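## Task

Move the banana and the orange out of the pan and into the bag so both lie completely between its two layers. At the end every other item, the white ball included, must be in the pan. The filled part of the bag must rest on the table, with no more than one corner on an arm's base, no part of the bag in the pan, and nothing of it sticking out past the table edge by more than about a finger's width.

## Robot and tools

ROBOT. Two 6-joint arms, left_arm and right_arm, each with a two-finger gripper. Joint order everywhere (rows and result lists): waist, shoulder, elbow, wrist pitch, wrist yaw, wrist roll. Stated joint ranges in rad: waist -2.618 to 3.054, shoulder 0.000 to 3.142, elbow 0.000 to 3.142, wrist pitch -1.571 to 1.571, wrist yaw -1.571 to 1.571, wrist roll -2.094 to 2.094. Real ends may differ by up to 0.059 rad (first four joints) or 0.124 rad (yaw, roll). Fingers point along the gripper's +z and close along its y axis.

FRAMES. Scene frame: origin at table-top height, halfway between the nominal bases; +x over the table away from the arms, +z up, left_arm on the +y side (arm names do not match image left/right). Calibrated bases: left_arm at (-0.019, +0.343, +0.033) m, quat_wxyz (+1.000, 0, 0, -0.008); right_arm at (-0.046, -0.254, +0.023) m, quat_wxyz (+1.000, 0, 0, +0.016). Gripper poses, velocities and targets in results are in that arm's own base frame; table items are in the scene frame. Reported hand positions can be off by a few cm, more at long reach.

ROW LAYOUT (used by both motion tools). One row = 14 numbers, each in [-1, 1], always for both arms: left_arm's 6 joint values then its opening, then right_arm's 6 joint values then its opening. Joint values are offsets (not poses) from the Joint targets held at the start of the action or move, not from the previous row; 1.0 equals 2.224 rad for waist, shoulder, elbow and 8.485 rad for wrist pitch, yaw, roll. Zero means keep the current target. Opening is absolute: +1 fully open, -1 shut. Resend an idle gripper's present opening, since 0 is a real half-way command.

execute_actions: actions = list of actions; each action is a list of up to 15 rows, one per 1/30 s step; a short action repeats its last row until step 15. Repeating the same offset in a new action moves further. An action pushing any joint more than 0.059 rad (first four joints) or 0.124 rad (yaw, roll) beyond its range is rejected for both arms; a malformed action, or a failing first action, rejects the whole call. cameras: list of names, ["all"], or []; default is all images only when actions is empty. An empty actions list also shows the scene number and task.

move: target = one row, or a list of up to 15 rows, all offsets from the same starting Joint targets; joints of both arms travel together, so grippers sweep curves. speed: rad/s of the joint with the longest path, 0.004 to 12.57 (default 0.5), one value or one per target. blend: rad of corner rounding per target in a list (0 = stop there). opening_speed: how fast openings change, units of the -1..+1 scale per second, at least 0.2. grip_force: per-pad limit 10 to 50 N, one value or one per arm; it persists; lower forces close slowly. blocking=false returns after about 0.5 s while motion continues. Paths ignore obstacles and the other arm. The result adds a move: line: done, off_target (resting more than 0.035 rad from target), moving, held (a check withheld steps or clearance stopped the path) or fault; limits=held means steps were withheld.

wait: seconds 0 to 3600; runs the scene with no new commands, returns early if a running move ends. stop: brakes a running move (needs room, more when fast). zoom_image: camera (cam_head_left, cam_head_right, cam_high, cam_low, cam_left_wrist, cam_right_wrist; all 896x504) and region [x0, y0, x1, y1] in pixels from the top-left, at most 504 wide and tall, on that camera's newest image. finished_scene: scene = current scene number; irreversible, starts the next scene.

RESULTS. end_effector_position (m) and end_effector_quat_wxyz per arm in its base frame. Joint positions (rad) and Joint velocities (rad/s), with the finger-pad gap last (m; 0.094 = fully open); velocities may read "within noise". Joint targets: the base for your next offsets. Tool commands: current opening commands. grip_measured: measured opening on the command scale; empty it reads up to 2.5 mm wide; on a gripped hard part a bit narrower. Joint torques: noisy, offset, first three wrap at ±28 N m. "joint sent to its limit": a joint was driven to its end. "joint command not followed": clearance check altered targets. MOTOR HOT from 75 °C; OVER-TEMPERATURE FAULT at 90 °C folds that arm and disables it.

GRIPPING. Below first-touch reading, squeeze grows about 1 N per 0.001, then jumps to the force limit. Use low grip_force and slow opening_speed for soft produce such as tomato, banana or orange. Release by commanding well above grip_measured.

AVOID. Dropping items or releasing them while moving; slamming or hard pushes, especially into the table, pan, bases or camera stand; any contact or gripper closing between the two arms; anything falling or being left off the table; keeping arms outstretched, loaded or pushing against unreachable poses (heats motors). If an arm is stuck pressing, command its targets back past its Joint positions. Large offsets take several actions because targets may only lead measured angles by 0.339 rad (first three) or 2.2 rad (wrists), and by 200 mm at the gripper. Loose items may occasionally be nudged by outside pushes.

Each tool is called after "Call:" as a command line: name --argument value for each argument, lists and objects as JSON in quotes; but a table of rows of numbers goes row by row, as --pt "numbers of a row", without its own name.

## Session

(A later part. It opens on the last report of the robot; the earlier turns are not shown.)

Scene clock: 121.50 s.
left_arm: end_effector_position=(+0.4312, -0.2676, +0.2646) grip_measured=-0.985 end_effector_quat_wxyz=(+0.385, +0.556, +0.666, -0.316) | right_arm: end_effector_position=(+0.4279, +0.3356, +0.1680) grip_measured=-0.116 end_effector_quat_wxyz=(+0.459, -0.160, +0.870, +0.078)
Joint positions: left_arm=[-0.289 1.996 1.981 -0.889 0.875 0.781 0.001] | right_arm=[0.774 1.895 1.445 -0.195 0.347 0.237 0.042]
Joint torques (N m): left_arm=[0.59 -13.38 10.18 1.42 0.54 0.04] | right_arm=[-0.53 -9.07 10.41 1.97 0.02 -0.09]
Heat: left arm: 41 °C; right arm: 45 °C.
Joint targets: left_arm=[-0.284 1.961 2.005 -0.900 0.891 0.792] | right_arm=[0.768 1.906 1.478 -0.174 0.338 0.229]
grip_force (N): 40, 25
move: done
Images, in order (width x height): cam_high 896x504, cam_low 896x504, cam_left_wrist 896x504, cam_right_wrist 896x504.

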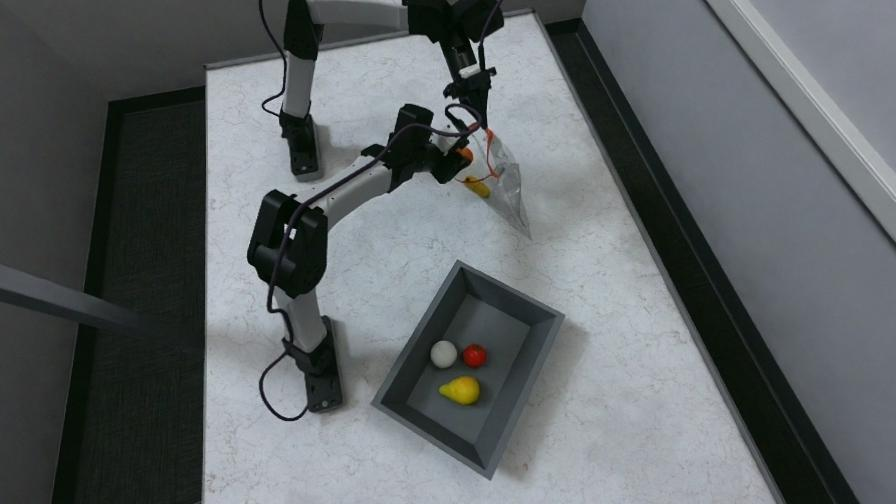

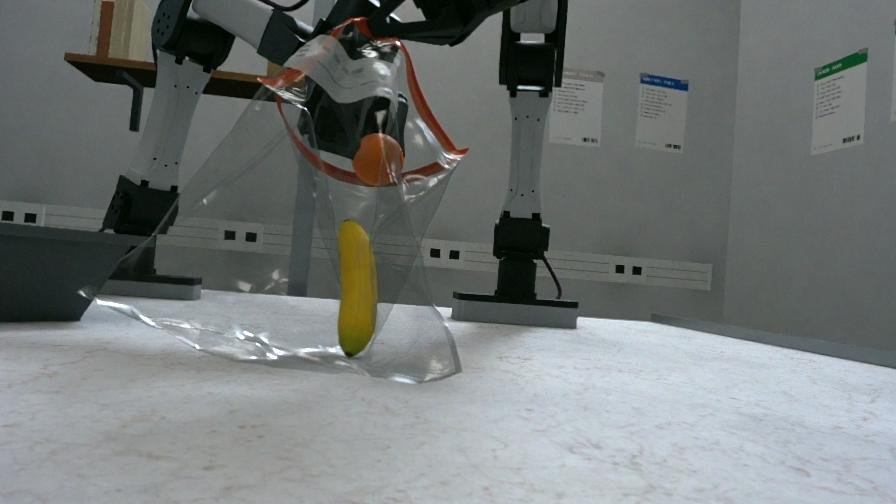

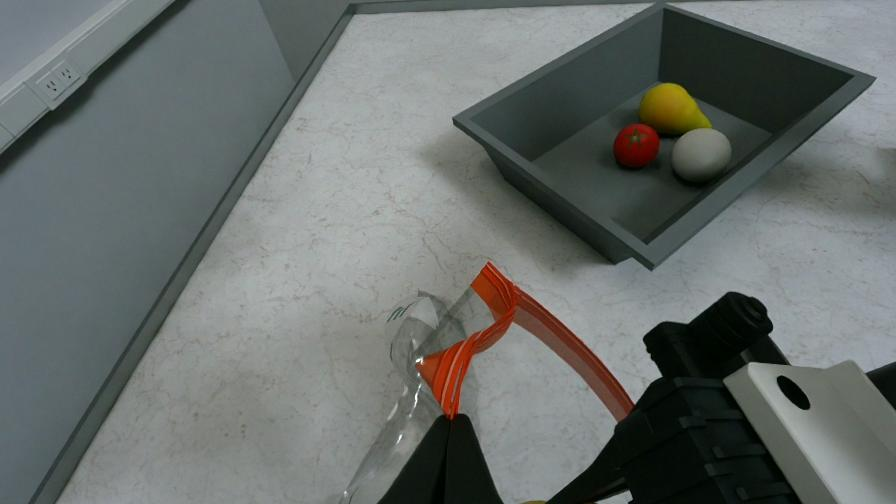

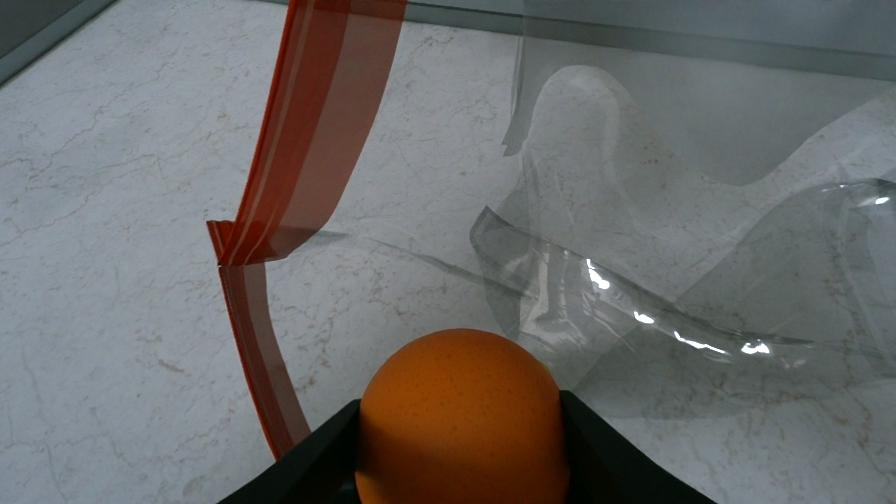

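Call:
move --pt "0 0 0 0 0 0 -1 -0.0117 0.0854 0.0057 0.0216 -0.0025 -0.0019 -0.25" --pt "0 0 0 0 0 0 -1 -0.0117 0.0854 0.0057 0.0216 -0.0025 -0.0019 0.35" --speed 0.25 --opening_speed 0.8 --cameras '["cam_low","cam_right_wrist","cam_left_wrist","cam_high"]'

Scene clock: 124.23 s.
left_arm: end_effector_position=(+0.4303, -0.2673, +0.2638) grip_measured=-0.985 end_effector_quat_wxyz=(+0.382, +0.555, +0.667, -0.317) | right_arm: end_effector_position=(+0.4610, +0.3514, +0.1087) grip_measured=+0.348 end_effector_quat_wxyz=(+0.464, -0.158, +0.868, +0.080)
Joint positions: left_arm=[-0.289 1.996 1.981 -0.896 0.875 0.781 0.001] | right_arm=[0.748 2.085 1.461 -0.004 0.327 0.22 0.063]
Joint torques (N m): left_arm=[0.61 -13.37 10.17 1.49 0.54 0.05] | right_arm=[-0.5 -10.33 9.85 1.84 -0.01 -0.04]
Heat: left arm: 41 °C; right arm: 45 °C.
Joint targets: left_arm=[-0.284 1.961 2.005 -0.900 0.891 0.792] | right_arm=[0.742 2.096 1.490 0.010 0.317 0.212]
grip_force (N): 40, 25
move: done
Images, in order (width x height): cam_high 896x504, cam_low 896x504, cam_left_wrist 896x504, cam_right_wrist 896x504.

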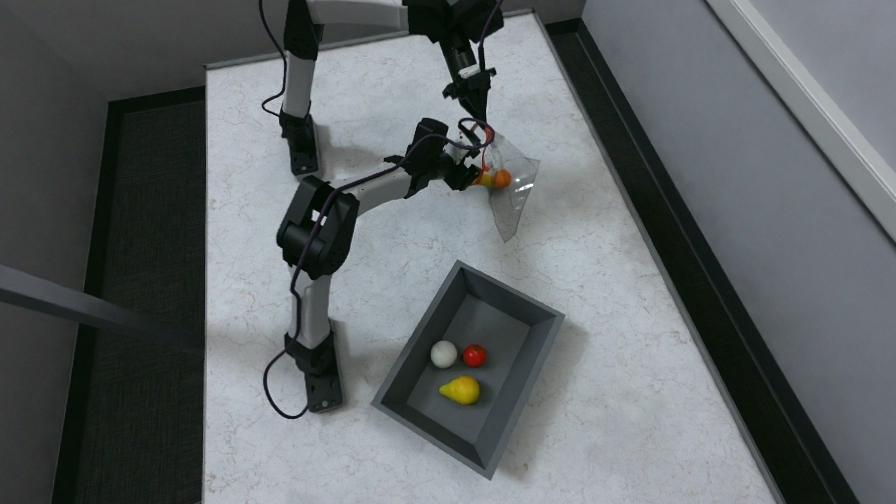

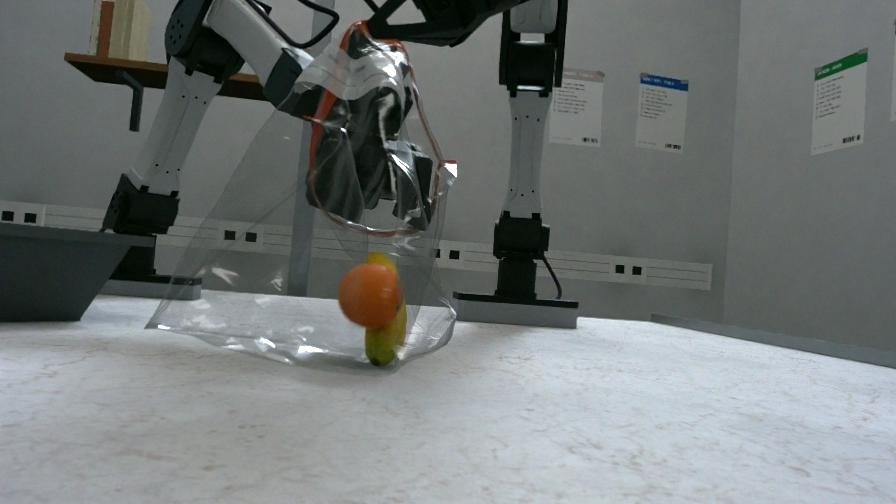

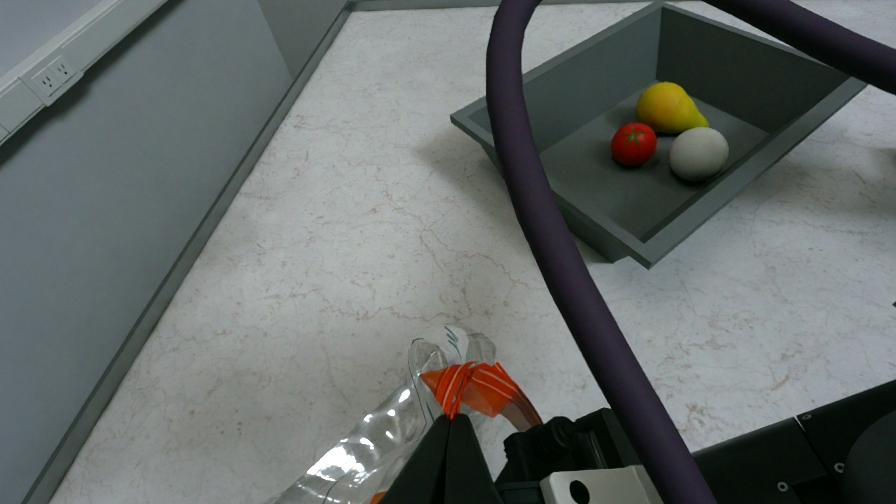

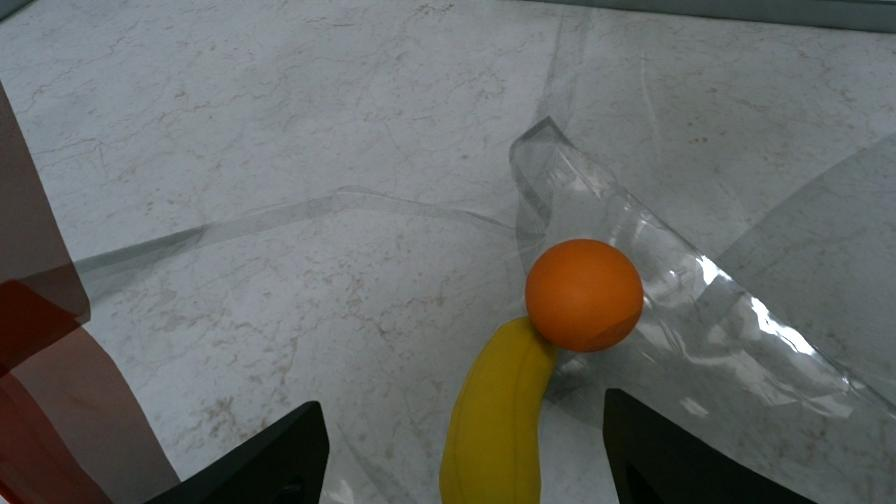

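Call:
move --pt "0 0 0 0 0 0 -1 0.0148 -0.1039 -0.0202 -0.0230 0.0051 0.0045 0.35" --pt "0 0 0 0 0 0 -1 0.0391 -0.1911 -0.0814 -0.0286 0.0107 0.0057 0.35" --pt "-0.0117 -0.0576 -0.2122 0.0410 -0.0041 -0.0046 -1 -0.3336 -0.2680 -0.0854 -0.0601 0.0107 0.0057 0.35" --speed '[0.25,0.4,0.6]' --blend '[0.03,0.05,0]' --cameras '["cam_low","cam_left_wrist","cam_high","cam_head_right"]'

Scene clock: 130.43 s.
left_arm: end_effector_position=(+0.4049, -0.2665, +0.1996) grip_measured=-0.985 end_effector_quat_wxyz=(+0.386, +0.556, +0.664, -0.319) | right_arm: end_effector_position=(+0.4366, -0.0677, +0.2242) grip_measured=+0.349 end_effector_quat_wxyz=(+0.420, +0.194, +0.877, -0.130)
Joint positions: left_arm=[-0.303 1.87 1.543 -0.563 0.873 0.764 0.001] | right_arm=[0.001 1.533 1.305 -0.502 0.403 0.254 0.063]
Joint torques (N m): left_arm=[-0.28 -12.55 7.08 1.7 0.23 -0.16] | right_arm=[-0.17 -9.76 6.94 1.62 0.17 0.11]
Heat: left arm: 42 °C; right arm: 46 °C.
Joint targets: left_arm=[-0.310 1.833 1.533 -0.552 0.856 0.752] | right_arm=[0.000 1.500 1.300 -0.500 0.408 0.261]
grip_force (N): 40, 25
move: off_target (left_arm); left_arm: the shoulder is farthest, 0.037 rad from its target
Images, in order (width x height): cam_head_right 896x504, cam_high 896x504, cam_low 896x504, cam_left_wrist 896x504.

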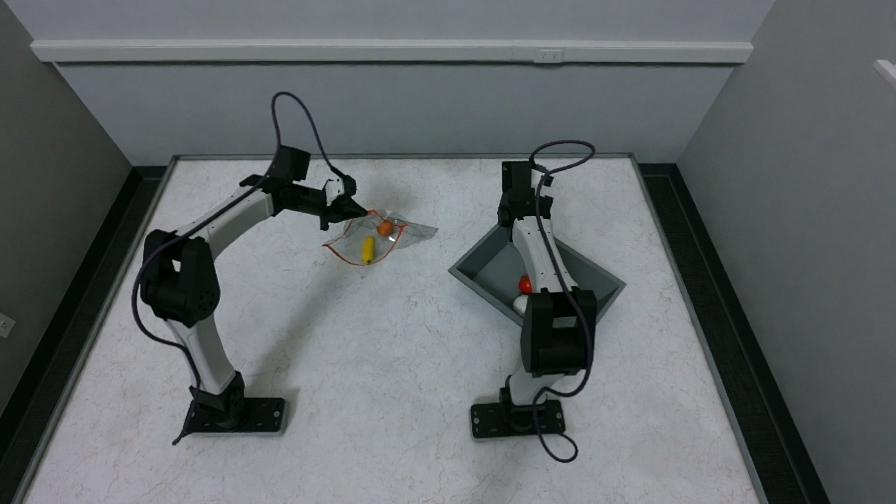

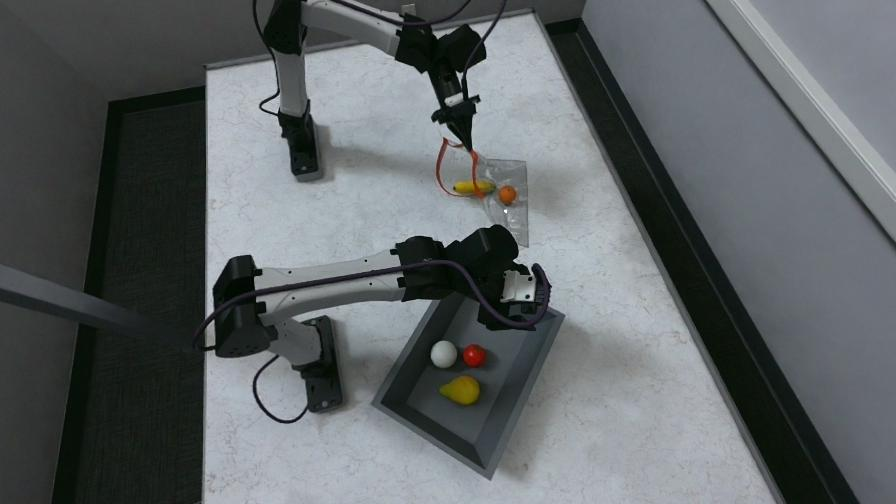

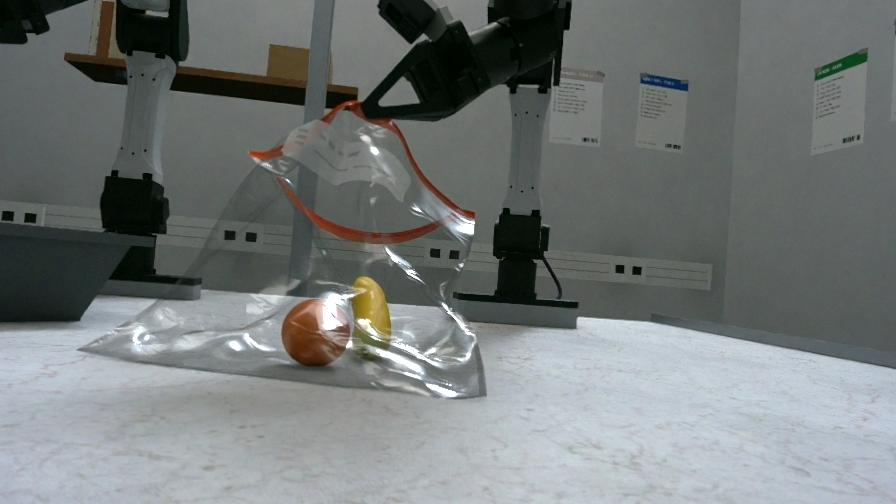

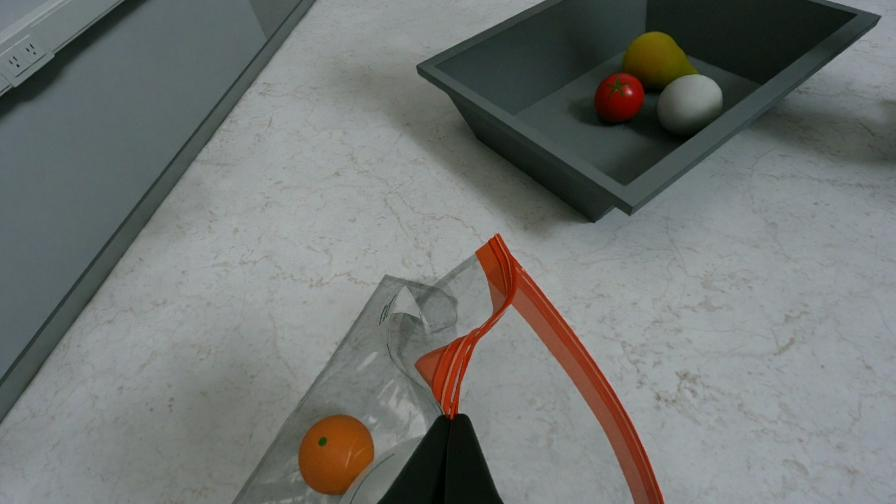

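Call:
move --pt "-0.0148 -0.0292 -0.1884 0.0453 -0.0026 -0.0052 -1 0 0 0 0 0 0 0.35" --pt "-0.0216 0.0256 -0.2689 0.0772 -0.0038 -0.0075 -1 0 0 0 0 0 0 0.35" --pt "-0.0288 0.0953 -0.3233 0.1107 -0.0051 -0.0099 -1 0 0 0 0 0 0 0.35" --speed 0.35 --blend '[0.05,0.05,0]' --cameras '["cam_low","cam_left_wrist","cam_high","cam_head_right"]'

Scene clock: 134.93 s.
left_arm: end_effector_position=(+0.3357, -0.2673, +0.0021) grip_measured=-0.985 end_effector_quat_wxyz=(+0.387, +0.553, +0.664, -0.321) | right_arm: end_effector_position=(+0.4365, -0.0677, +0.2242) grip_measured=+0.349 end_effector_quat_wxyz=(+0.420, +0.194, +0.877, -0.130)
Joint positions: left_arm=[-0.368 2.029 0.822 0.379 0.833 0.68 0.001] | right_arm=[0.001 1.533 1.305 -0.503 0.403 0.254 0.063]
Joint torques (N m): left_arm=[-0.29 -7.46 4.49 1.77 0.17 -0.16] | right_arm=[-0.08 -9.74 6.95 1.61 0.17 0.11]
Heat: left arm: 42 °C; right arm: 45 °C.
Joint targets: left_arm=[-0.374 2.045 0.814 0.387 0.813 0.668] | right_arm=[0.000 1.500 1.300 -0.500 0.408 0.261]
grip_force (N): 40, 25
move: done
Images, in order (width x height): cam_head_right 896x504, cam_high 896x504, cam_low 896x504, cam_left_wrist 896x504.

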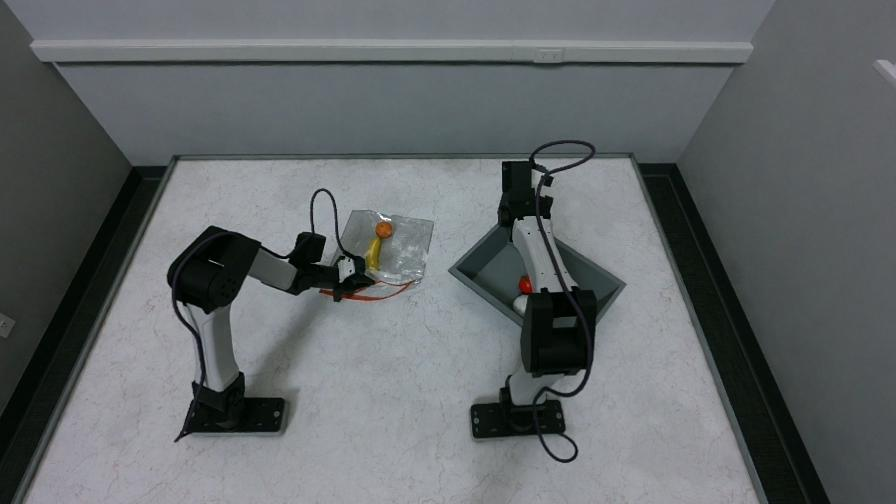

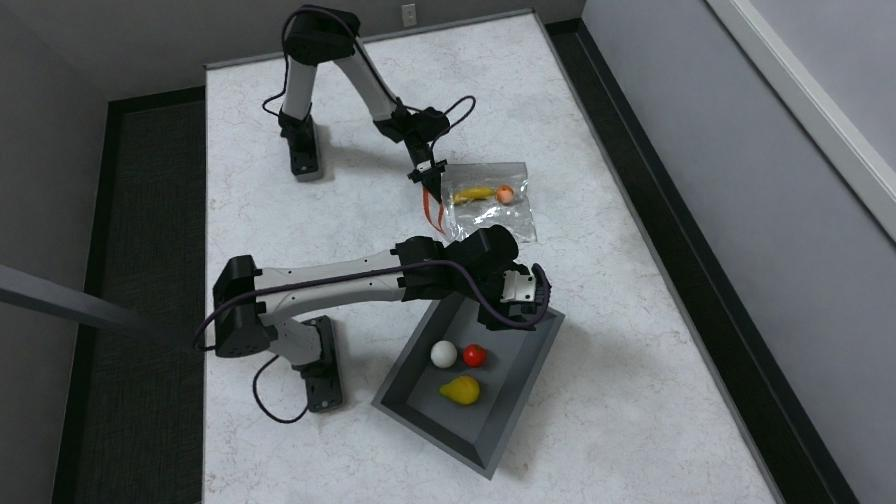

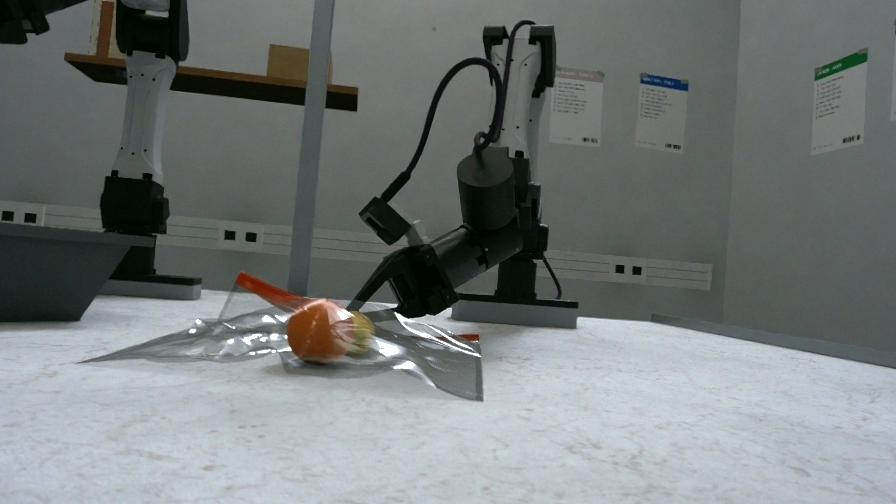

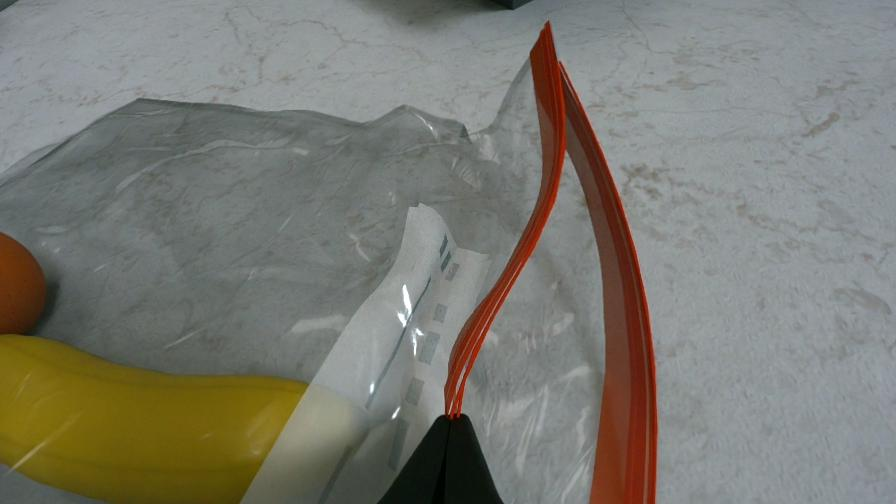

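Call:
move --pt "0 0 0 0 0 0 -0.4 0 0 0 0 0 0 0.35" --pt "0.1155 -0.1338 -0.0090 -0.0635 0.0187 0.0430 -0.4 0 0 0 0 0 0 0.35" --speed 0.3 --opening_speed 0.8 --cameras '["cam_low","cam_left_wrist","cam_high","cam_head_right"]'

Scene clock: 138.90 s.
left_arm: end_effector_position=(+0.3196, -0.1824, +0.0491) grip_measured=-0.402 end_effector_quat_wxyz=(+0.380, +0.557, +0.669, -0.314) | right_arm: end_effector_position=(+0.4365, -0.0677, +0.2242) grip_measured=+0.349 end_effector_quat_wxyz=(+0.420, +0.194, +0.877, -0.130)
Joint positions: left_arm=[-0.122 1.77 0.804 -0.138 0.956 1.022 0.028] | right_arm=[0.001 1.533 1.305 -0.503 0.403 0.254 0.063]
Joint torques (N m): left_arm=[0.59 -8.94 5.04 1.07 0.62 0.04] | right_arm=[-0.08 -9.72 6.93 1.61 0.17 0.12]
Heat: left arm: 42 °C; right arm: 44 °C.
Joint targets: left_arm=[-0.117 1.748 0.794 -0.152 0.972 1.033] | right_arm=[0.000 1.500 1.300 -0.500 0.408 0.261]
grip_force (N): 40, 25
move: done
Images, in order (width x height): cam_head_right 896x504, cam_high 896x504, cam_low 896x504, cam_left_wrist 896x504.

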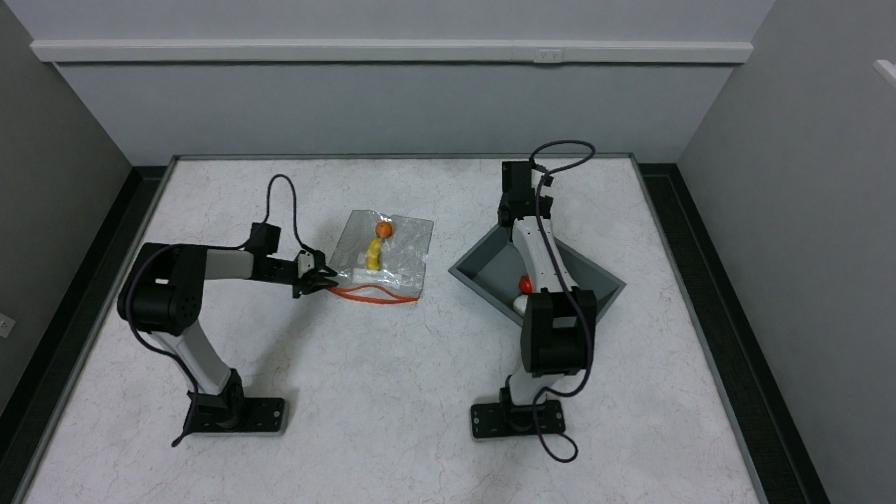

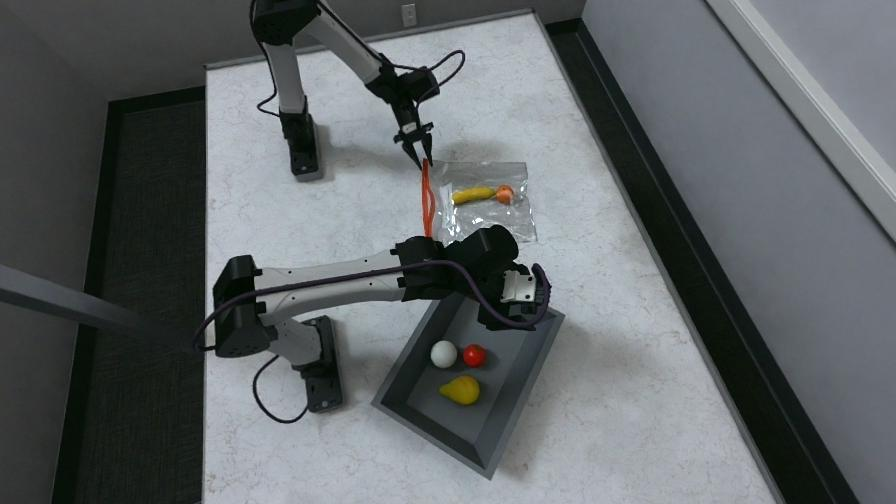

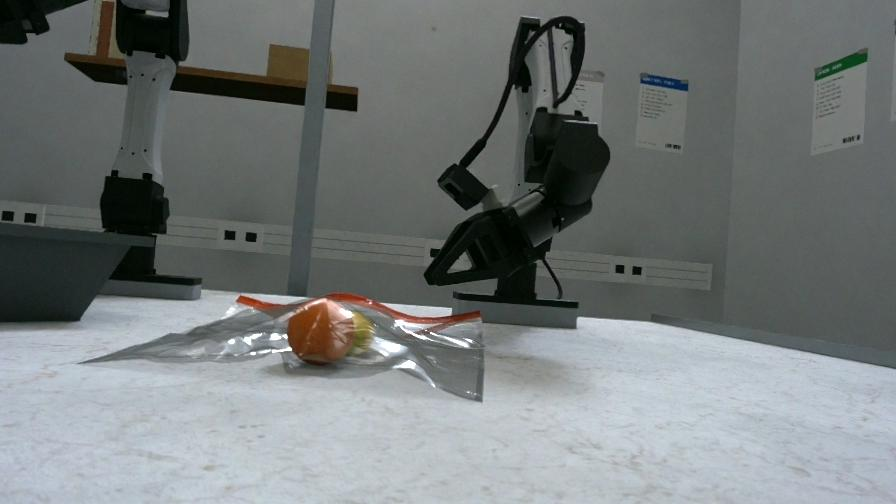

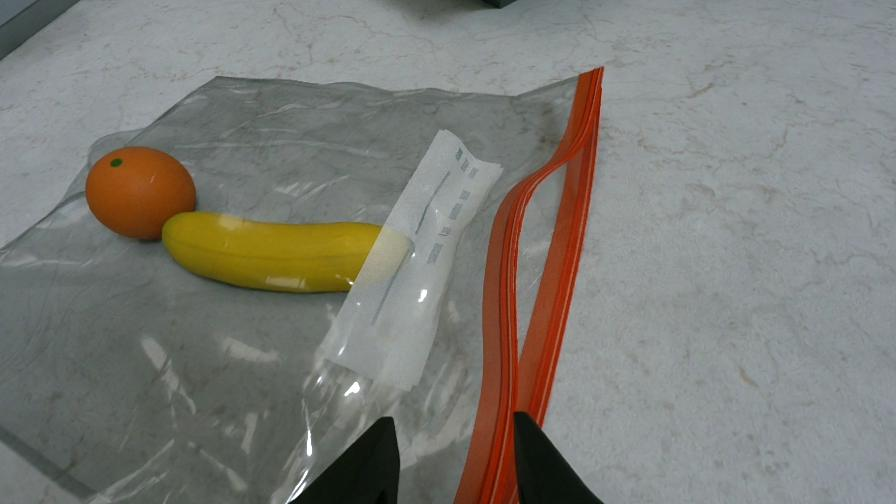

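Call:
finished_scene --scene 2

The scene is finished: the task was done.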